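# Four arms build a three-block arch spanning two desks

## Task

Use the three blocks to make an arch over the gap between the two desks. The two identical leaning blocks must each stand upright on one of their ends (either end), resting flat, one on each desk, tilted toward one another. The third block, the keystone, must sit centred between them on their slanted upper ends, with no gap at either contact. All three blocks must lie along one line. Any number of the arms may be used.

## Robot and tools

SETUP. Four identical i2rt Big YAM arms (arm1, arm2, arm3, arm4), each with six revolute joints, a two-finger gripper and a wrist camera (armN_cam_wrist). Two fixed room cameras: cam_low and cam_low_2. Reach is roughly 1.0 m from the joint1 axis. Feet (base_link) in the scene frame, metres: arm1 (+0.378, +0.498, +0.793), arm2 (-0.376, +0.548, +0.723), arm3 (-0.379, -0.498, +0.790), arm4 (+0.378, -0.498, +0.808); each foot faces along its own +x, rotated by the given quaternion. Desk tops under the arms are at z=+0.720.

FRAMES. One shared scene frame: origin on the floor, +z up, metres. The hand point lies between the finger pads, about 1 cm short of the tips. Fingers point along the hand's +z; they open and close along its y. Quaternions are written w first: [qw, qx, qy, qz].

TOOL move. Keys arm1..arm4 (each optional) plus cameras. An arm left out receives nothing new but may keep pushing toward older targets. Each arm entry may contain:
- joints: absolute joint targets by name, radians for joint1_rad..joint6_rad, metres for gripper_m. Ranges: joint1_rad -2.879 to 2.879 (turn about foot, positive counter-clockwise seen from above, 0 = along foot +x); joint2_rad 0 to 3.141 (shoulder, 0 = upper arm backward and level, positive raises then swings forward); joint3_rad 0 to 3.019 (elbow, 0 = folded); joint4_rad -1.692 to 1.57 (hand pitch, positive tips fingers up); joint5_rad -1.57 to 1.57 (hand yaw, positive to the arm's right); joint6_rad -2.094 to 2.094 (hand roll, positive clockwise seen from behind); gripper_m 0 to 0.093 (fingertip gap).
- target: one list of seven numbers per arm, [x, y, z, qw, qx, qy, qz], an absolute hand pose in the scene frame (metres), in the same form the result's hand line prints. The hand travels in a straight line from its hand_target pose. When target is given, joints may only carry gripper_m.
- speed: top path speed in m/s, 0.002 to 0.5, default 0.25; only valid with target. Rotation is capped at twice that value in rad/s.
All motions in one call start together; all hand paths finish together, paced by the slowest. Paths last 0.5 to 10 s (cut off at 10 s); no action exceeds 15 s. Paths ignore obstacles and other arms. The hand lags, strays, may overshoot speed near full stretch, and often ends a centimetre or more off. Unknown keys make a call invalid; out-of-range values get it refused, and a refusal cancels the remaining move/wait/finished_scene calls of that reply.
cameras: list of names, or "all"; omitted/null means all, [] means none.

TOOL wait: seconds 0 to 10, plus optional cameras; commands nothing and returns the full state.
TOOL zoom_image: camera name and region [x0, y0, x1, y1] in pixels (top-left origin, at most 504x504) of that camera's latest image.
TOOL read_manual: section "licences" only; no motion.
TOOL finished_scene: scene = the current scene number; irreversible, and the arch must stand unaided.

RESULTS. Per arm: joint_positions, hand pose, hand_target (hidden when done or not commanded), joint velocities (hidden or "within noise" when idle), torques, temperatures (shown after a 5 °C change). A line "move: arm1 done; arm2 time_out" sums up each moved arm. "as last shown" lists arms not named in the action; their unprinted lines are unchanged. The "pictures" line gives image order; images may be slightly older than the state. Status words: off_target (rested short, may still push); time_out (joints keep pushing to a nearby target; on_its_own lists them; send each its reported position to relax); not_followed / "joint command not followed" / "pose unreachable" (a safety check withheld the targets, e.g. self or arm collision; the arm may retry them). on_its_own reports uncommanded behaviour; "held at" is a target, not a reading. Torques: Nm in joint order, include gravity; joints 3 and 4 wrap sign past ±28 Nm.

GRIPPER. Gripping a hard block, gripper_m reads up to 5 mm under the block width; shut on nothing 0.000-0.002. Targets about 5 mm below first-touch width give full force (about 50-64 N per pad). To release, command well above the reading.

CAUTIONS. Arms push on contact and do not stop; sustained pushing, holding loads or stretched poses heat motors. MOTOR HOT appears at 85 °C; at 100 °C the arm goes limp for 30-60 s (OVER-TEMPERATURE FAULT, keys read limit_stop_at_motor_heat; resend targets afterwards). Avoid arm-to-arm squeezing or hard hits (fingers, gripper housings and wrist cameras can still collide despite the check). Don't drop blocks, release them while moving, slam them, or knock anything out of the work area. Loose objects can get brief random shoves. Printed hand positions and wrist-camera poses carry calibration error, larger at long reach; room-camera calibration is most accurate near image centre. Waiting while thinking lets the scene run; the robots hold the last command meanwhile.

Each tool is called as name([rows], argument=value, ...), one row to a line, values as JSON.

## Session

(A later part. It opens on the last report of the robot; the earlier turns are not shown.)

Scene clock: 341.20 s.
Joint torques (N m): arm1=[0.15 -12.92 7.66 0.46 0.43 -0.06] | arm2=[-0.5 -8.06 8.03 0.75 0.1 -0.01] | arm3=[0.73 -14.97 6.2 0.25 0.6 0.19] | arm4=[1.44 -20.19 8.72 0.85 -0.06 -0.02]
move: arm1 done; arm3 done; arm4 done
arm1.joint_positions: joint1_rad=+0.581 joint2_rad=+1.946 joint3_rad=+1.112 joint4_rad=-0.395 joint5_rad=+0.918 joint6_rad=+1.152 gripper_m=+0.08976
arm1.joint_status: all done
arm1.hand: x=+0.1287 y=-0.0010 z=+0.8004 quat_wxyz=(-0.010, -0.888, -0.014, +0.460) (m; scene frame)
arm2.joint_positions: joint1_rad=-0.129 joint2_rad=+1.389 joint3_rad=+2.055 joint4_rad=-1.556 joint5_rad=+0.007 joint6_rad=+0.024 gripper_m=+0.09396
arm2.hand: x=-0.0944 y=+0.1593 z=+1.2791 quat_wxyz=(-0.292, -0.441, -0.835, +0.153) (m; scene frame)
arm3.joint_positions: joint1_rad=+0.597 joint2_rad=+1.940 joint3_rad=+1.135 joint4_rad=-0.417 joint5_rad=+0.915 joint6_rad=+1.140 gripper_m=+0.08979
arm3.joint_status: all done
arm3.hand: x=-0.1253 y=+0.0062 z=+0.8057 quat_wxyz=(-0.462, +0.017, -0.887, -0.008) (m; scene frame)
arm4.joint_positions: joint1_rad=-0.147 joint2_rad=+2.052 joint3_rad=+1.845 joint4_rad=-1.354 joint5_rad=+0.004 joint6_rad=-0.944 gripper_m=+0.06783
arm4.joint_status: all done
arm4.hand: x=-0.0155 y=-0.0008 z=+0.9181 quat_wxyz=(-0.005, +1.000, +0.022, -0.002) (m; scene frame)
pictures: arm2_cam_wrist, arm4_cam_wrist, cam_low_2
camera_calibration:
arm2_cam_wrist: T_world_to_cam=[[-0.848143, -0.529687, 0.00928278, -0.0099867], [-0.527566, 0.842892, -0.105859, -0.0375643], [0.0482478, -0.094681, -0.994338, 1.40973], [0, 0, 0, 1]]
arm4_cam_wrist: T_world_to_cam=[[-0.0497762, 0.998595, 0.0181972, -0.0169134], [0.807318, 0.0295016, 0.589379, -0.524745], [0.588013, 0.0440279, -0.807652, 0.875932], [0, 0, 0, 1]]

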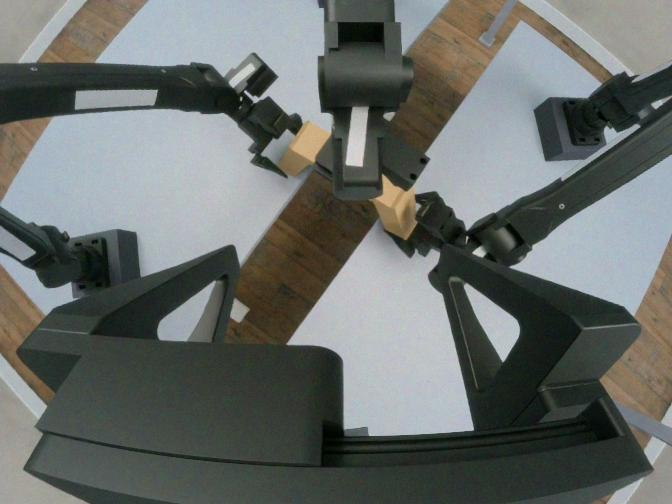

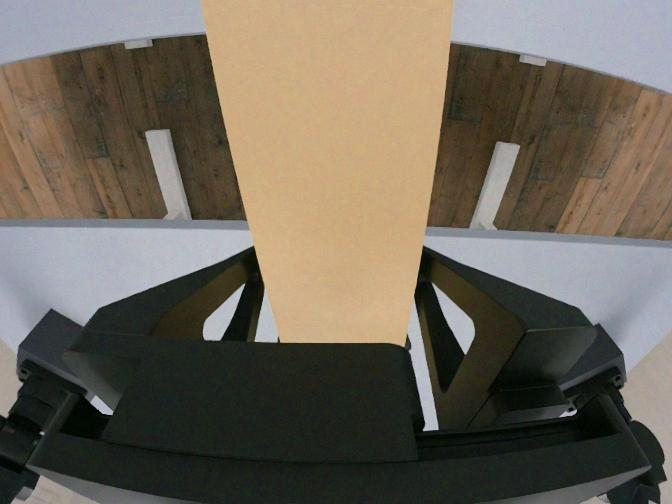

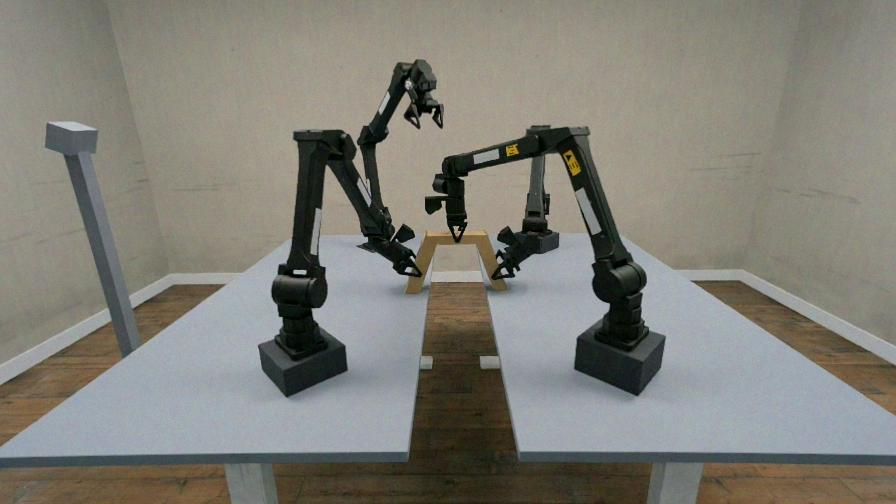

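move(arm4={"joints":{"gripper_m":0.088}}, cameras=[])

move(arm4={"target":[-0.0155,0.005,0.96,0,1,0.021,-0.003],"speed":0.05}, cameras=["arm4_cam_wrist"])

move(arm4={"target":[-0.02,-0.02,1.06,0,1,0.02,0],"speed":0.1}, cameras=["arm4_cam_wrist"])

move(arm4={"target":[-0.01,-0.2,1.06,0,1,0,0],"speed":0.2}, cameras=["arm2_cam_wrist","cam_low_2"])

zoom_image(camera="arm2_cam_wrist", region=[260, 90, 440, 250])

zoom_image(camera="cam_low_2", region=[400, 215, 510, 300])

Scene clock: 343.37 s.
move: arm4 done
arm4.joint_status: all done
pictures: none

Scene clock: 344.97 s.
move: arm4 off_target
arm4.hand_status: off_target (0.027 m and 2.6 deg from the pose sent, 0.042 m and 0.6 deg at the start)
pictures: arm4_cam_wrist
camera_calibration:
arm4_cam_wrist: T_world_to_cam=[[-0.0495558, 0.998404, -0.0270685, 0.0332076], [0.791104, 0.0557811, 0.609133, -0.558075], [0.609671, 0.00877205, -0.792606, 0.874577], [0, 0, 0, 1]]

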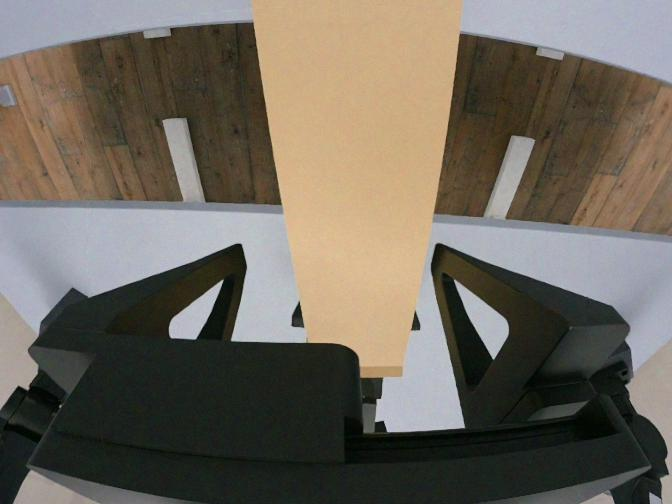

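Scene clock: 346.77 s.
move: arm4 off_target
arm4.hand_status: off_target (0.034 m and 3.2 deg from the pose sent, 0.124 m and 2.4 deg at the start; a joint's target at an end of its range on 20 of 54 steps)
pictures: arm4_cam_wrist
camera_calibration:
arm4_cam_wrist: T_world_to_cam=[[-0.0430742, 0.998361, -0.0376733, 0.0596801], [0.785679, 0.0571425, 0.615989, -0.618908], [0.617133, -0.00306592, -0.786853, 0.940124], [0, 0, 0, 1]]

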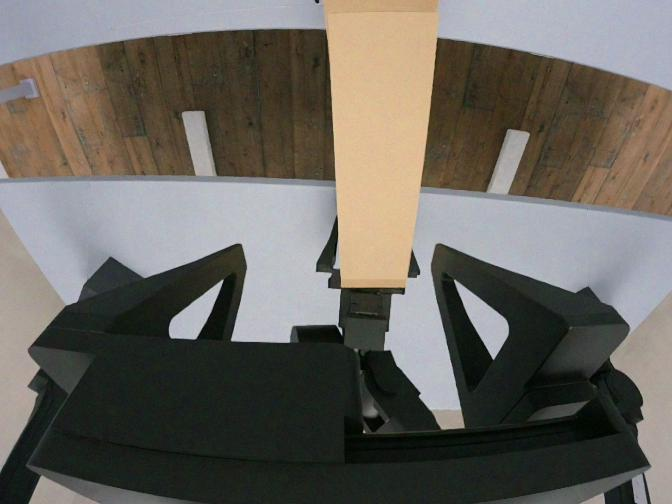

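Scene clock: 348.60 s.
Joint torques (N m): arm1=[0.09 -12.98 7.65 0.42 0.43 -0.06] | arm2=[-0.15 -8.23 7.97 0.68 0.09 -0.01] | arm3=[0.85 -15.21 6.3 0.38 0.59 0.18] | arm4=[2.32 -16.97 8.88 0.9 0.03 0.13]
move: arm4 off_target
arm1.joint_positions: joint1_rad=+0.581 joint2_rad=+1.946 joint3_rad=+1.112 joint4_rad=-0.395 joint5_rad=+0.918 joint6_rad=+1.152 gripper_m=+0.08988
arm1.hand: x=+0.1287 y=-0.0010 z=+0.8004 quat_wxyz=(-0.010, -0.888, -0.014, +0.460) (m; scene frame)
arm2.joint_positions: joint1_rad=-0.129 joint2_rad=+1.389 joint3_rad=+2.055 joint4_rad=-1.556 joint5_rad=+0.007 joint6_rad=+0.024 gripper_m=+0.09396
arm2.hand: x=-0.0944 y=+0.1593 z=+1.2791 quat_wxyz=(-0.292, -0.441, -0.835, +0.153) (m; scene frame)
arm3.joint_positions: joint1_rad=+0.597 joint2_rad=+1.940 joint3_rad=+1.135 joint4_rad=-0.417 joint5_rad=+0.915 joint6_rad=+1.140 gripper_m=+0.08992
arm3.hand: x=-0.1253 y=+0.0062 z=+0.8057 quat_wxyz=(-0.462, +0.017, -0.887, -0.008) (m; scene frame)
arm4.joint_positions: joint1_rad=+0.092 joint2_rad=+1.635 joint3_rad=+1.591 joint4_rad=-1.564 joint5_rad=-0.001 joint6_rad=-0.674 gripper_m=+0.08788
arm4.hand: x=-0.0061 y=-0.1990 z=+1.0494 quat_wxyz=(+0.012, +1.000, +0.006, +0.014) (m; scene frame)
arm4.hand_target: x=-0.0096 y=-0.1997 z=+1.0599 quat_wxyz=(-0.001, +1.000, +0.003, +0.000) (m; scene frame)
arm4.hand_status: off_target (0.011 m and 2.3 deg from the pose sent, 0.181 m and 3.8 deg at the start)
pictures: arm2_cam_wrist, cam_low_2
camera_calibration:
arm2_cam_wrist: T_world_to_cam=[[-0.848143, -0.529687, 0.00928278, -0.0099867], [-0.527566, 0.842892, -0.105859, -0.0375643], [0.0482478, -0.094681, -0.994338, 1.40973], [0, 0, 0, 1]]

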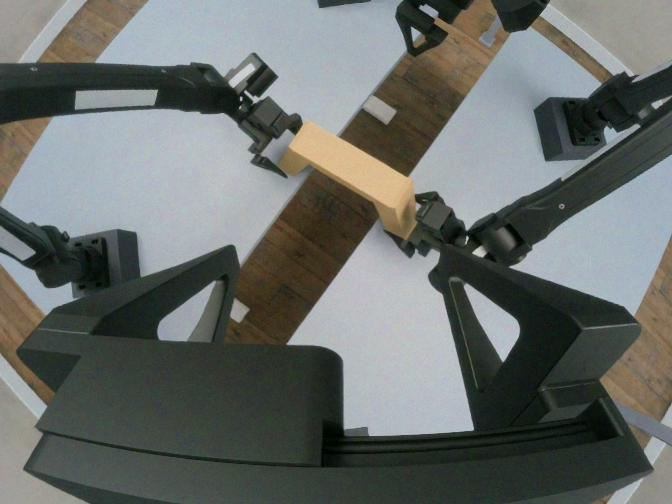

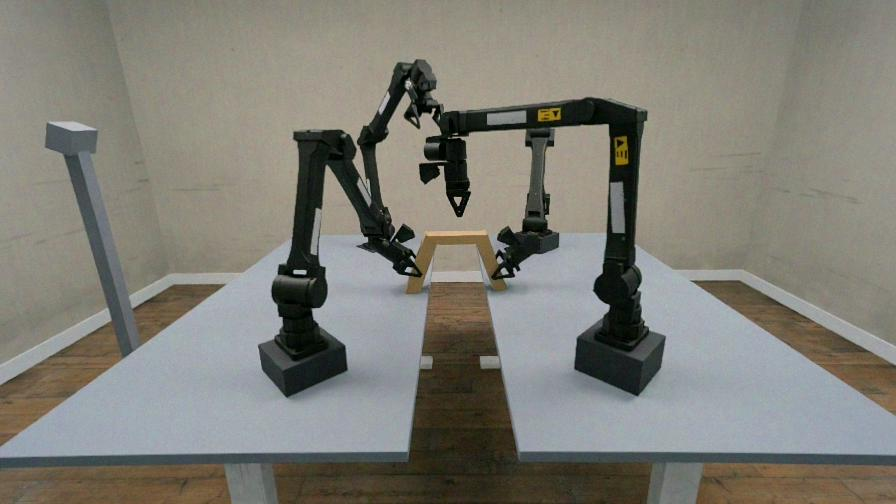

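Scaled by 2.800 from the camera's 672x504 image, which has a finer 960x720 frame.

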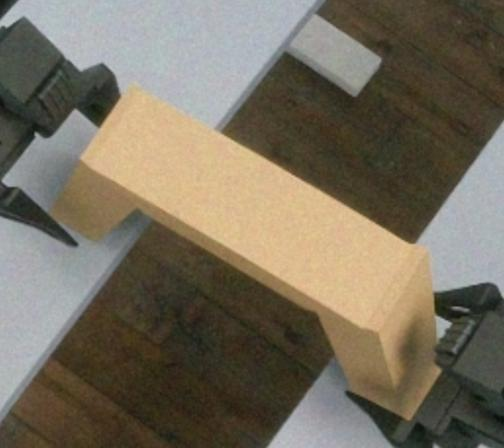

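Scaled by 4.582 from the camera's 896x504 image, which has a finer 1280x720 frame.

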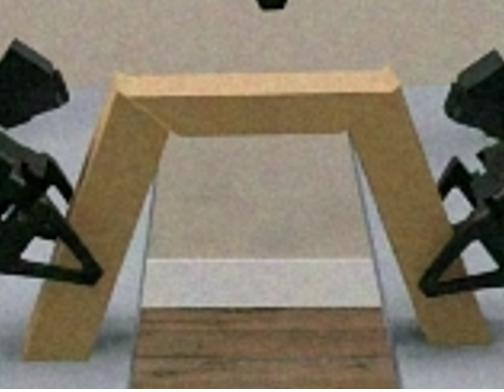

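move(arm3={"target":[-0.15,0.0065,0.8225,0.462,-0.015,0.887,0.01],"speed":0.04}, arm1={"target":[0.1535,-0.002,0.8175,0.011,0.888,0.012,-0.46],"speed":0.04}, cameras=["arm1_cam_wrist","arm3_cam_wrist","arm2_cam_wrist"])

zoom_image(camera="arm2_cam_wrist", region=[220, 70, 460, 270])

Scene clock: 351.03 s.
Joint torques (N m): arm1=[1.03 -14.86 8.34 -0.06 0.7 0.05] | arm2=[-0.09 -8.12 8.01 0.73 0.09 -0.01] | arm3=[2.08 -16.38 6.53 -0.13 0.78 0.29] | arm4=[2.32 -16.79 8.9 0.91 0.02 0.12]
move: arm1 off_target; arm3 off_target
arm1.joint_positions: joint1_rad=+0.617 joint2_rad=+1.940 joint3_rad=+1.112 joint4_rad=-0.493 joint5_rad=+0.926 joint6_rad=+1.224 gripper_m=+0.08988
arm1.hand: x=+0.1487 y=+0.0066 z=+0.7993 quat_wxyz=(+0.006, -0.890, -0.018, +0.455) (m; scene frame)
arm1.hand_target: x=+0.1534 y=-0.0015 z=+0.8170 quat_wxyz=(-0.011, -0.888, -0.012, +0.460) (m; scene frame)
arm1.hand_status: off_target (0.021 m and 2.2 deg from the pose sent, 0.030 m and 0.2 deg at the start)
arm2, arm4: as last shown
arm3.joint_positions: joint1_rad=+0.632 joint2_rad=+1.923 joint3_rad=+1.135 joint4_rad=-0.504 joint5_rad=+0.924 joint6_rad=+1.202 gripper_m=+0.08992
arm3.hand: x=-0.1447 y=+0.0015 z=+0.8108 quat_wxyz=(-0.458, +0.019, -0.889, +0.001) (m; scene frame)
arm3.hand_target: x=-0.1500 y=+0.0065 z=+0.8223 quat_wxyz=(-0.462, +0.015, -0.887, -0.010) (m; scene frame)
arm3.hand_status: off_target (0.014 m and 1.5 deg from the pose sent, 0.030 m and 0.3 deg at the start)
arm4.joint_positions: joint1_rad=+0.092 joint2_rad=+1.635 joint3_rad=+1.591 joint4_rad=-1.564 joint5_rad=-0.001 joint6_rad=-0.672 gripper_m=+0.08788
pictures: arm1_cam_wrist, arm2_cam_wrist, arm3_cam_wrist
camera_calibration:
arm1_cam_wrist: T_world_to_cam=[[-0.0223872, 0.99972, -0.00770299, 0.00550871], [0.961183, 0.0194035, -0.27523, 0.0767678], [-0.275003, -0.0135656, -0.961348, 0.931224], [0, 0, 0, 1]]
arm2_cam_wrist: T_world_to_cam=[[-0.848143, -0.529687, 0.00928278, -0.0099867], [-0.527566, 0.842892, -0.105859, -0.0375643], [0.0482478, -0.094681, -0.994338, 1.40973], [0, 0, 0, 1]]
arm3_cam_wrist: T_world_to_cam=[[0.0213424, -0.999558, 0.0206958, -0.0124675], [-0.948027, -0.0268068, -0.317059, 0.123145], [0.317474, -0.0128534, -0.94818, 0.938066], [0, 0, 0, 1]]

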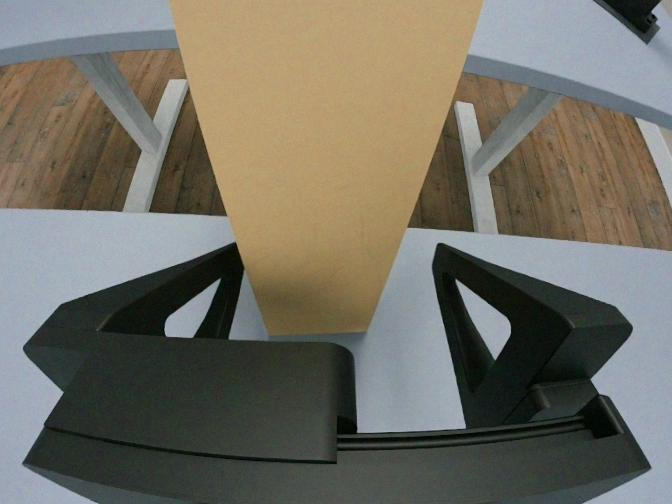

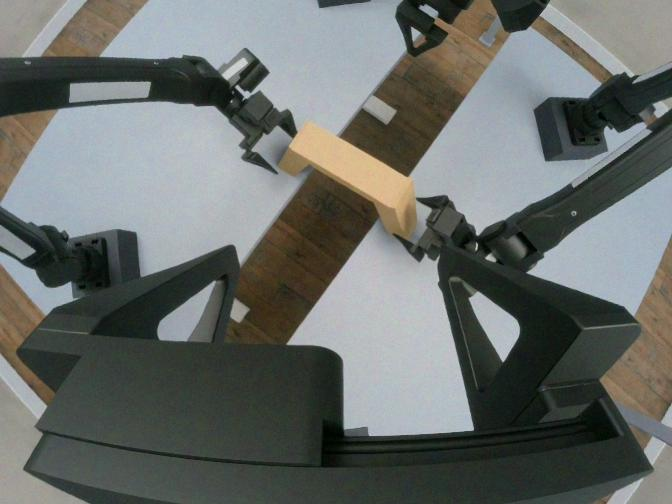

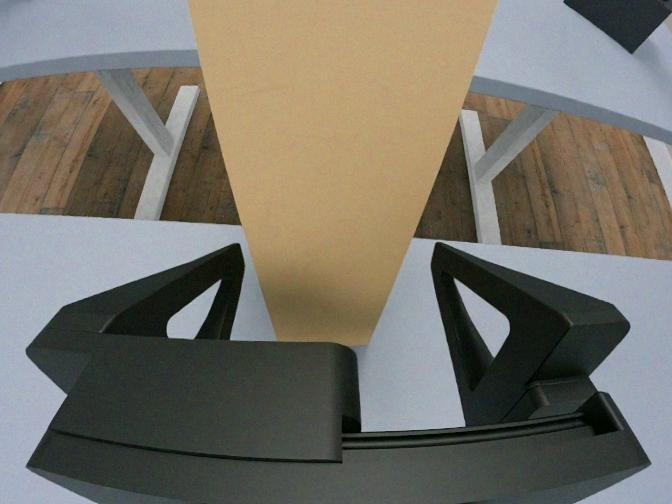

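Scaled by 2.100 from the camera's 672x504 image, which has a finer 960x720 frame.

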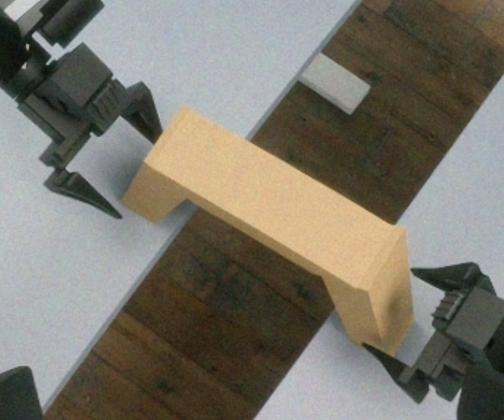

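move(arm3={"target":[-0.185,0.014,0.848,0.462,-0.015,0.887,0.01],"speed":0.06}, arm1={"target":[0.19,-0.012,0.85,0.011,0.888,0.012,-0.46],"speed":0.06}, cameras=["arm1_cam_wrist","arm3_cam_wrist","arm2_cam_wrist"])

move(arm3={"target":[-0.26,0.0,0.91,0.462,-0.015,0.887,0.01],"speed":0.12}, arm1={"target":[0.265,0.0,0.91,0.011,0.888,0.012,-0.46],"speed":0.12}, cameras=["arm2_cam_wrist","cam_low_2"])

zoom_image(camera="arm2_cam_wrist", region=[260, 90, 440, 250])

zoom_image(camera="cam_low_2", region=[400, 215, 510, 300])

Scene clock: 354.47 s.
move: arm1 off_target; arm3 off_target
arm1.hand_status: off_target (0.039 m and 4.4 deg from the pose sent, 0.068 m and 2.2 deg at the start)
arm3.hand_status: off_target (0.035 m and 4.0 deg from the pose sent, 0.056 m and 1.5 deg at the start)
pictures: arm1_cam_wrist, arm2_cam_wrist, arm3_cam_wrist
camera_calibration:
arm1_cam_wrist: T_world_to_cam=[[-0.0226694, 0.999255, 0.0312249, -0.0330666], [0.96137, 0.0303588, -0.27358, 0.0441442], [-0.274325, 0.0238168, -0.961342, 0.962013], [0, 0, 0, 1]]
arm2_cam_wrist: T_world_to_cam=[[-0.848143, -0.529687, 0.00928278, -0.0099867], [-0.527566, 0.842892, -0.105859, -0.0375643], [0.0482478, -0.094681, -0.994338, 1.40973], [0, 0, 0, 1]]
arm3_cam_wrist: T_world_to_cam=[[0.0211406, -0.99767, 0.0648601, -0.059489], [-0.949481, -0.0403523, -0.311219, 0.0861108], [0.313111, -0.0550041, -0.948122, 0.960005], [0, 0, 0, 1]]

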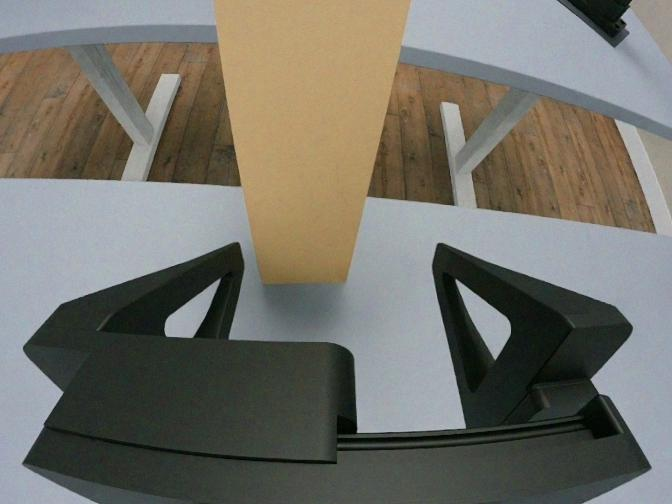

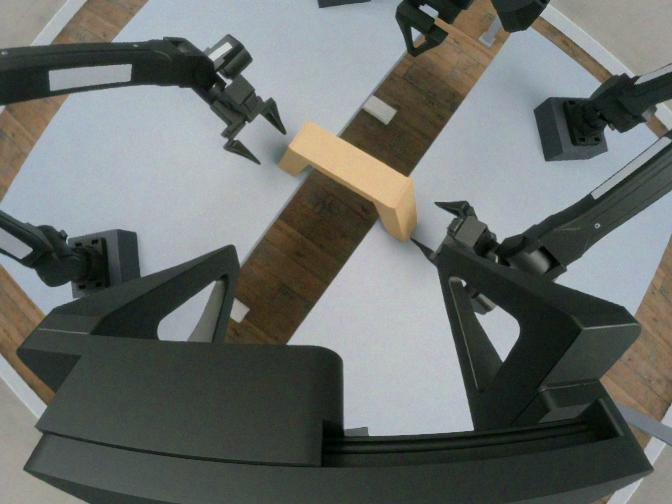

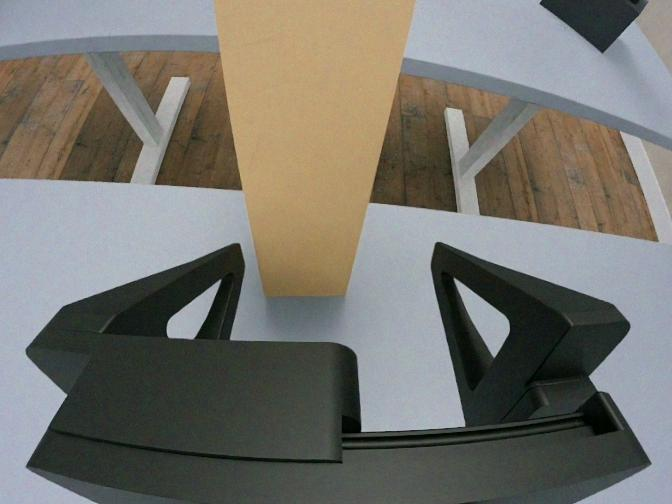

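Scene clock: 356.40 s.
Joint torques (N m): arm1=[1.03 -13.57 13.55 -0.55 0.72 0.05] | arm2=[-0.26 -8 8.03 0.76 0.09 -0.01] | arm3=[1.96 -14.68 10.67 -0.7 0.83 0.33] | arm4=[2.26 -16.97 8.9 0.91 0.01 0.12]
move: arm1 off_target; arm3 off_target
arm1.joint_positions: joint1_rad=+0.846 joint2_rad=+1.803 joint3_rad=+1.182 joint4_rad=-1.051 joint5_rad=+0.954 joint6_rad=+1.608 gripper_m=+0.08988
arm1.hand: x=+0.2603 y=+0.0234 z=+0.8825 quat_wxyz=(+0.024, -0.888, -0.028, +0.458) (m; scene frame)
arm1.hand_target: x=+0.2651 y=+0.0019 z=+0.9103 quat_wxyz=(-0.011, -0.888, -0.012, +0.459) (m; scene frame)
arm1.hand_status: off_target (0.036 m and 4.4 deg from the pose sent, 0.119 m and 4.4 deg at the start)
arm2.joint_positions: joint1_rad=-0.129 joint2_rad=+1.389 joint3_rad=+2.055 joint4_rad=-1.556 joint5_rad=+0.007 joint6_rad=+0.024 gripper_m=+0.09396
arm2.hand: x=-0.0944 y=+0.1593 z=+1.2791 quat_wxyz=(-0.292, -0.441, -0.835, +0.153) (m; scene frame)
arm3.joint_positions: joint1_rad=+0.853 joint2_rad=+1.786 joint3_rad=+1.187 joint4_rad=-1.038 joint5_rad=+0.957 joint6_rad=+1.577 gripper_m=+0.08992
arm3.hand: x=-0.2542 y=-0.0205 z=+0.8880 quat_wxyz=(-0.460, +0.028, -0.887, +0.020) (m; scene frame)
arm3.hand_target: x=-0.2600 y=-0.0015 z=+0.9103 quat_wxyz=(-0.462, +0.015, -0.887, -0.010) (m; scene frame)
arm3.hand_status: off_target (0.031 m and 3.8 deg from the pose sent, 0.117 m and 4.0 deg at the start)
arm4.joint_positions: joint1_rad=+0.092 joint2_rad=+1.635 joint3_rad=+1.591 joint4_rad=-1.564 joint5_rad=-0.001 joint6_rad=-0.672 gripper_m=+0.08788
arm4.hand: x=-0.0061 y=-0.1990 z=+1.0494 quat_wxyz=(+0.012, +1.000, +0.006, +0.014) (m; scene frame)
pictures: arm2_cam_wrist, cam_low_2
camera_calibration:
arm2_cam_wrist: T_world_to_cam=[[-0.848143, -0.529687, 0.00928278, -0.0099867], [-0.527566, 0.842892, -0.105859, -0.0375643], [0.0482478, -0.094681, -0.994338, 1.40973], [0, 0, 0, 1]]

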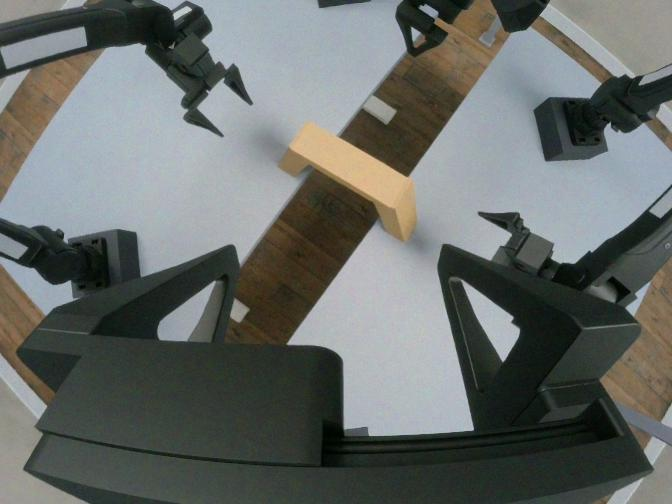

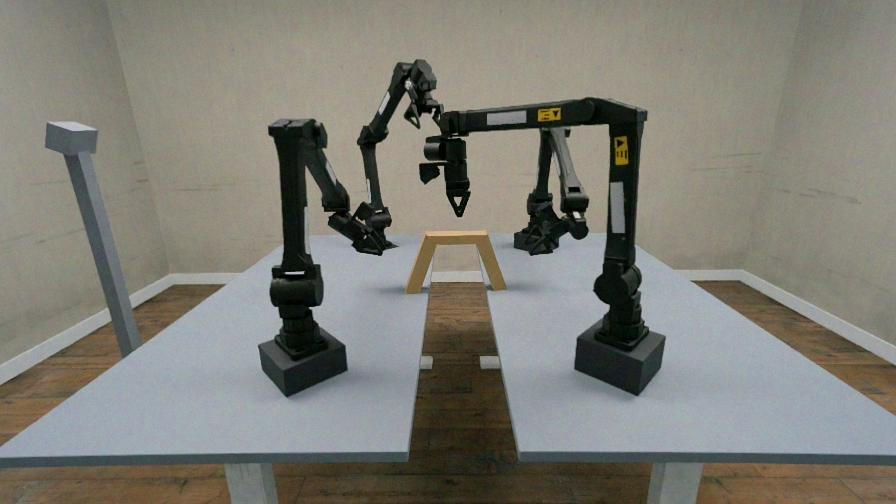

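Scaled by 2.800 from the camera's 672x504 image, which has a finer 960x720 frame.

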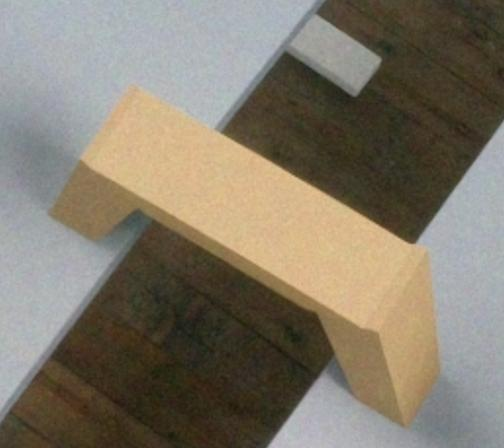

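Scaled by 4.582 from the camera's 896x504 image, which has a finer 1280x720 frame.

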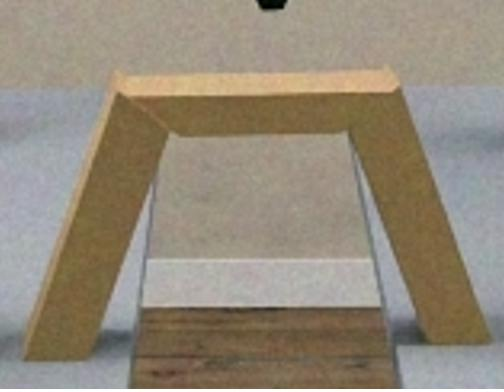

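finished_scene(scene=2)

The scene is finished: the task was done.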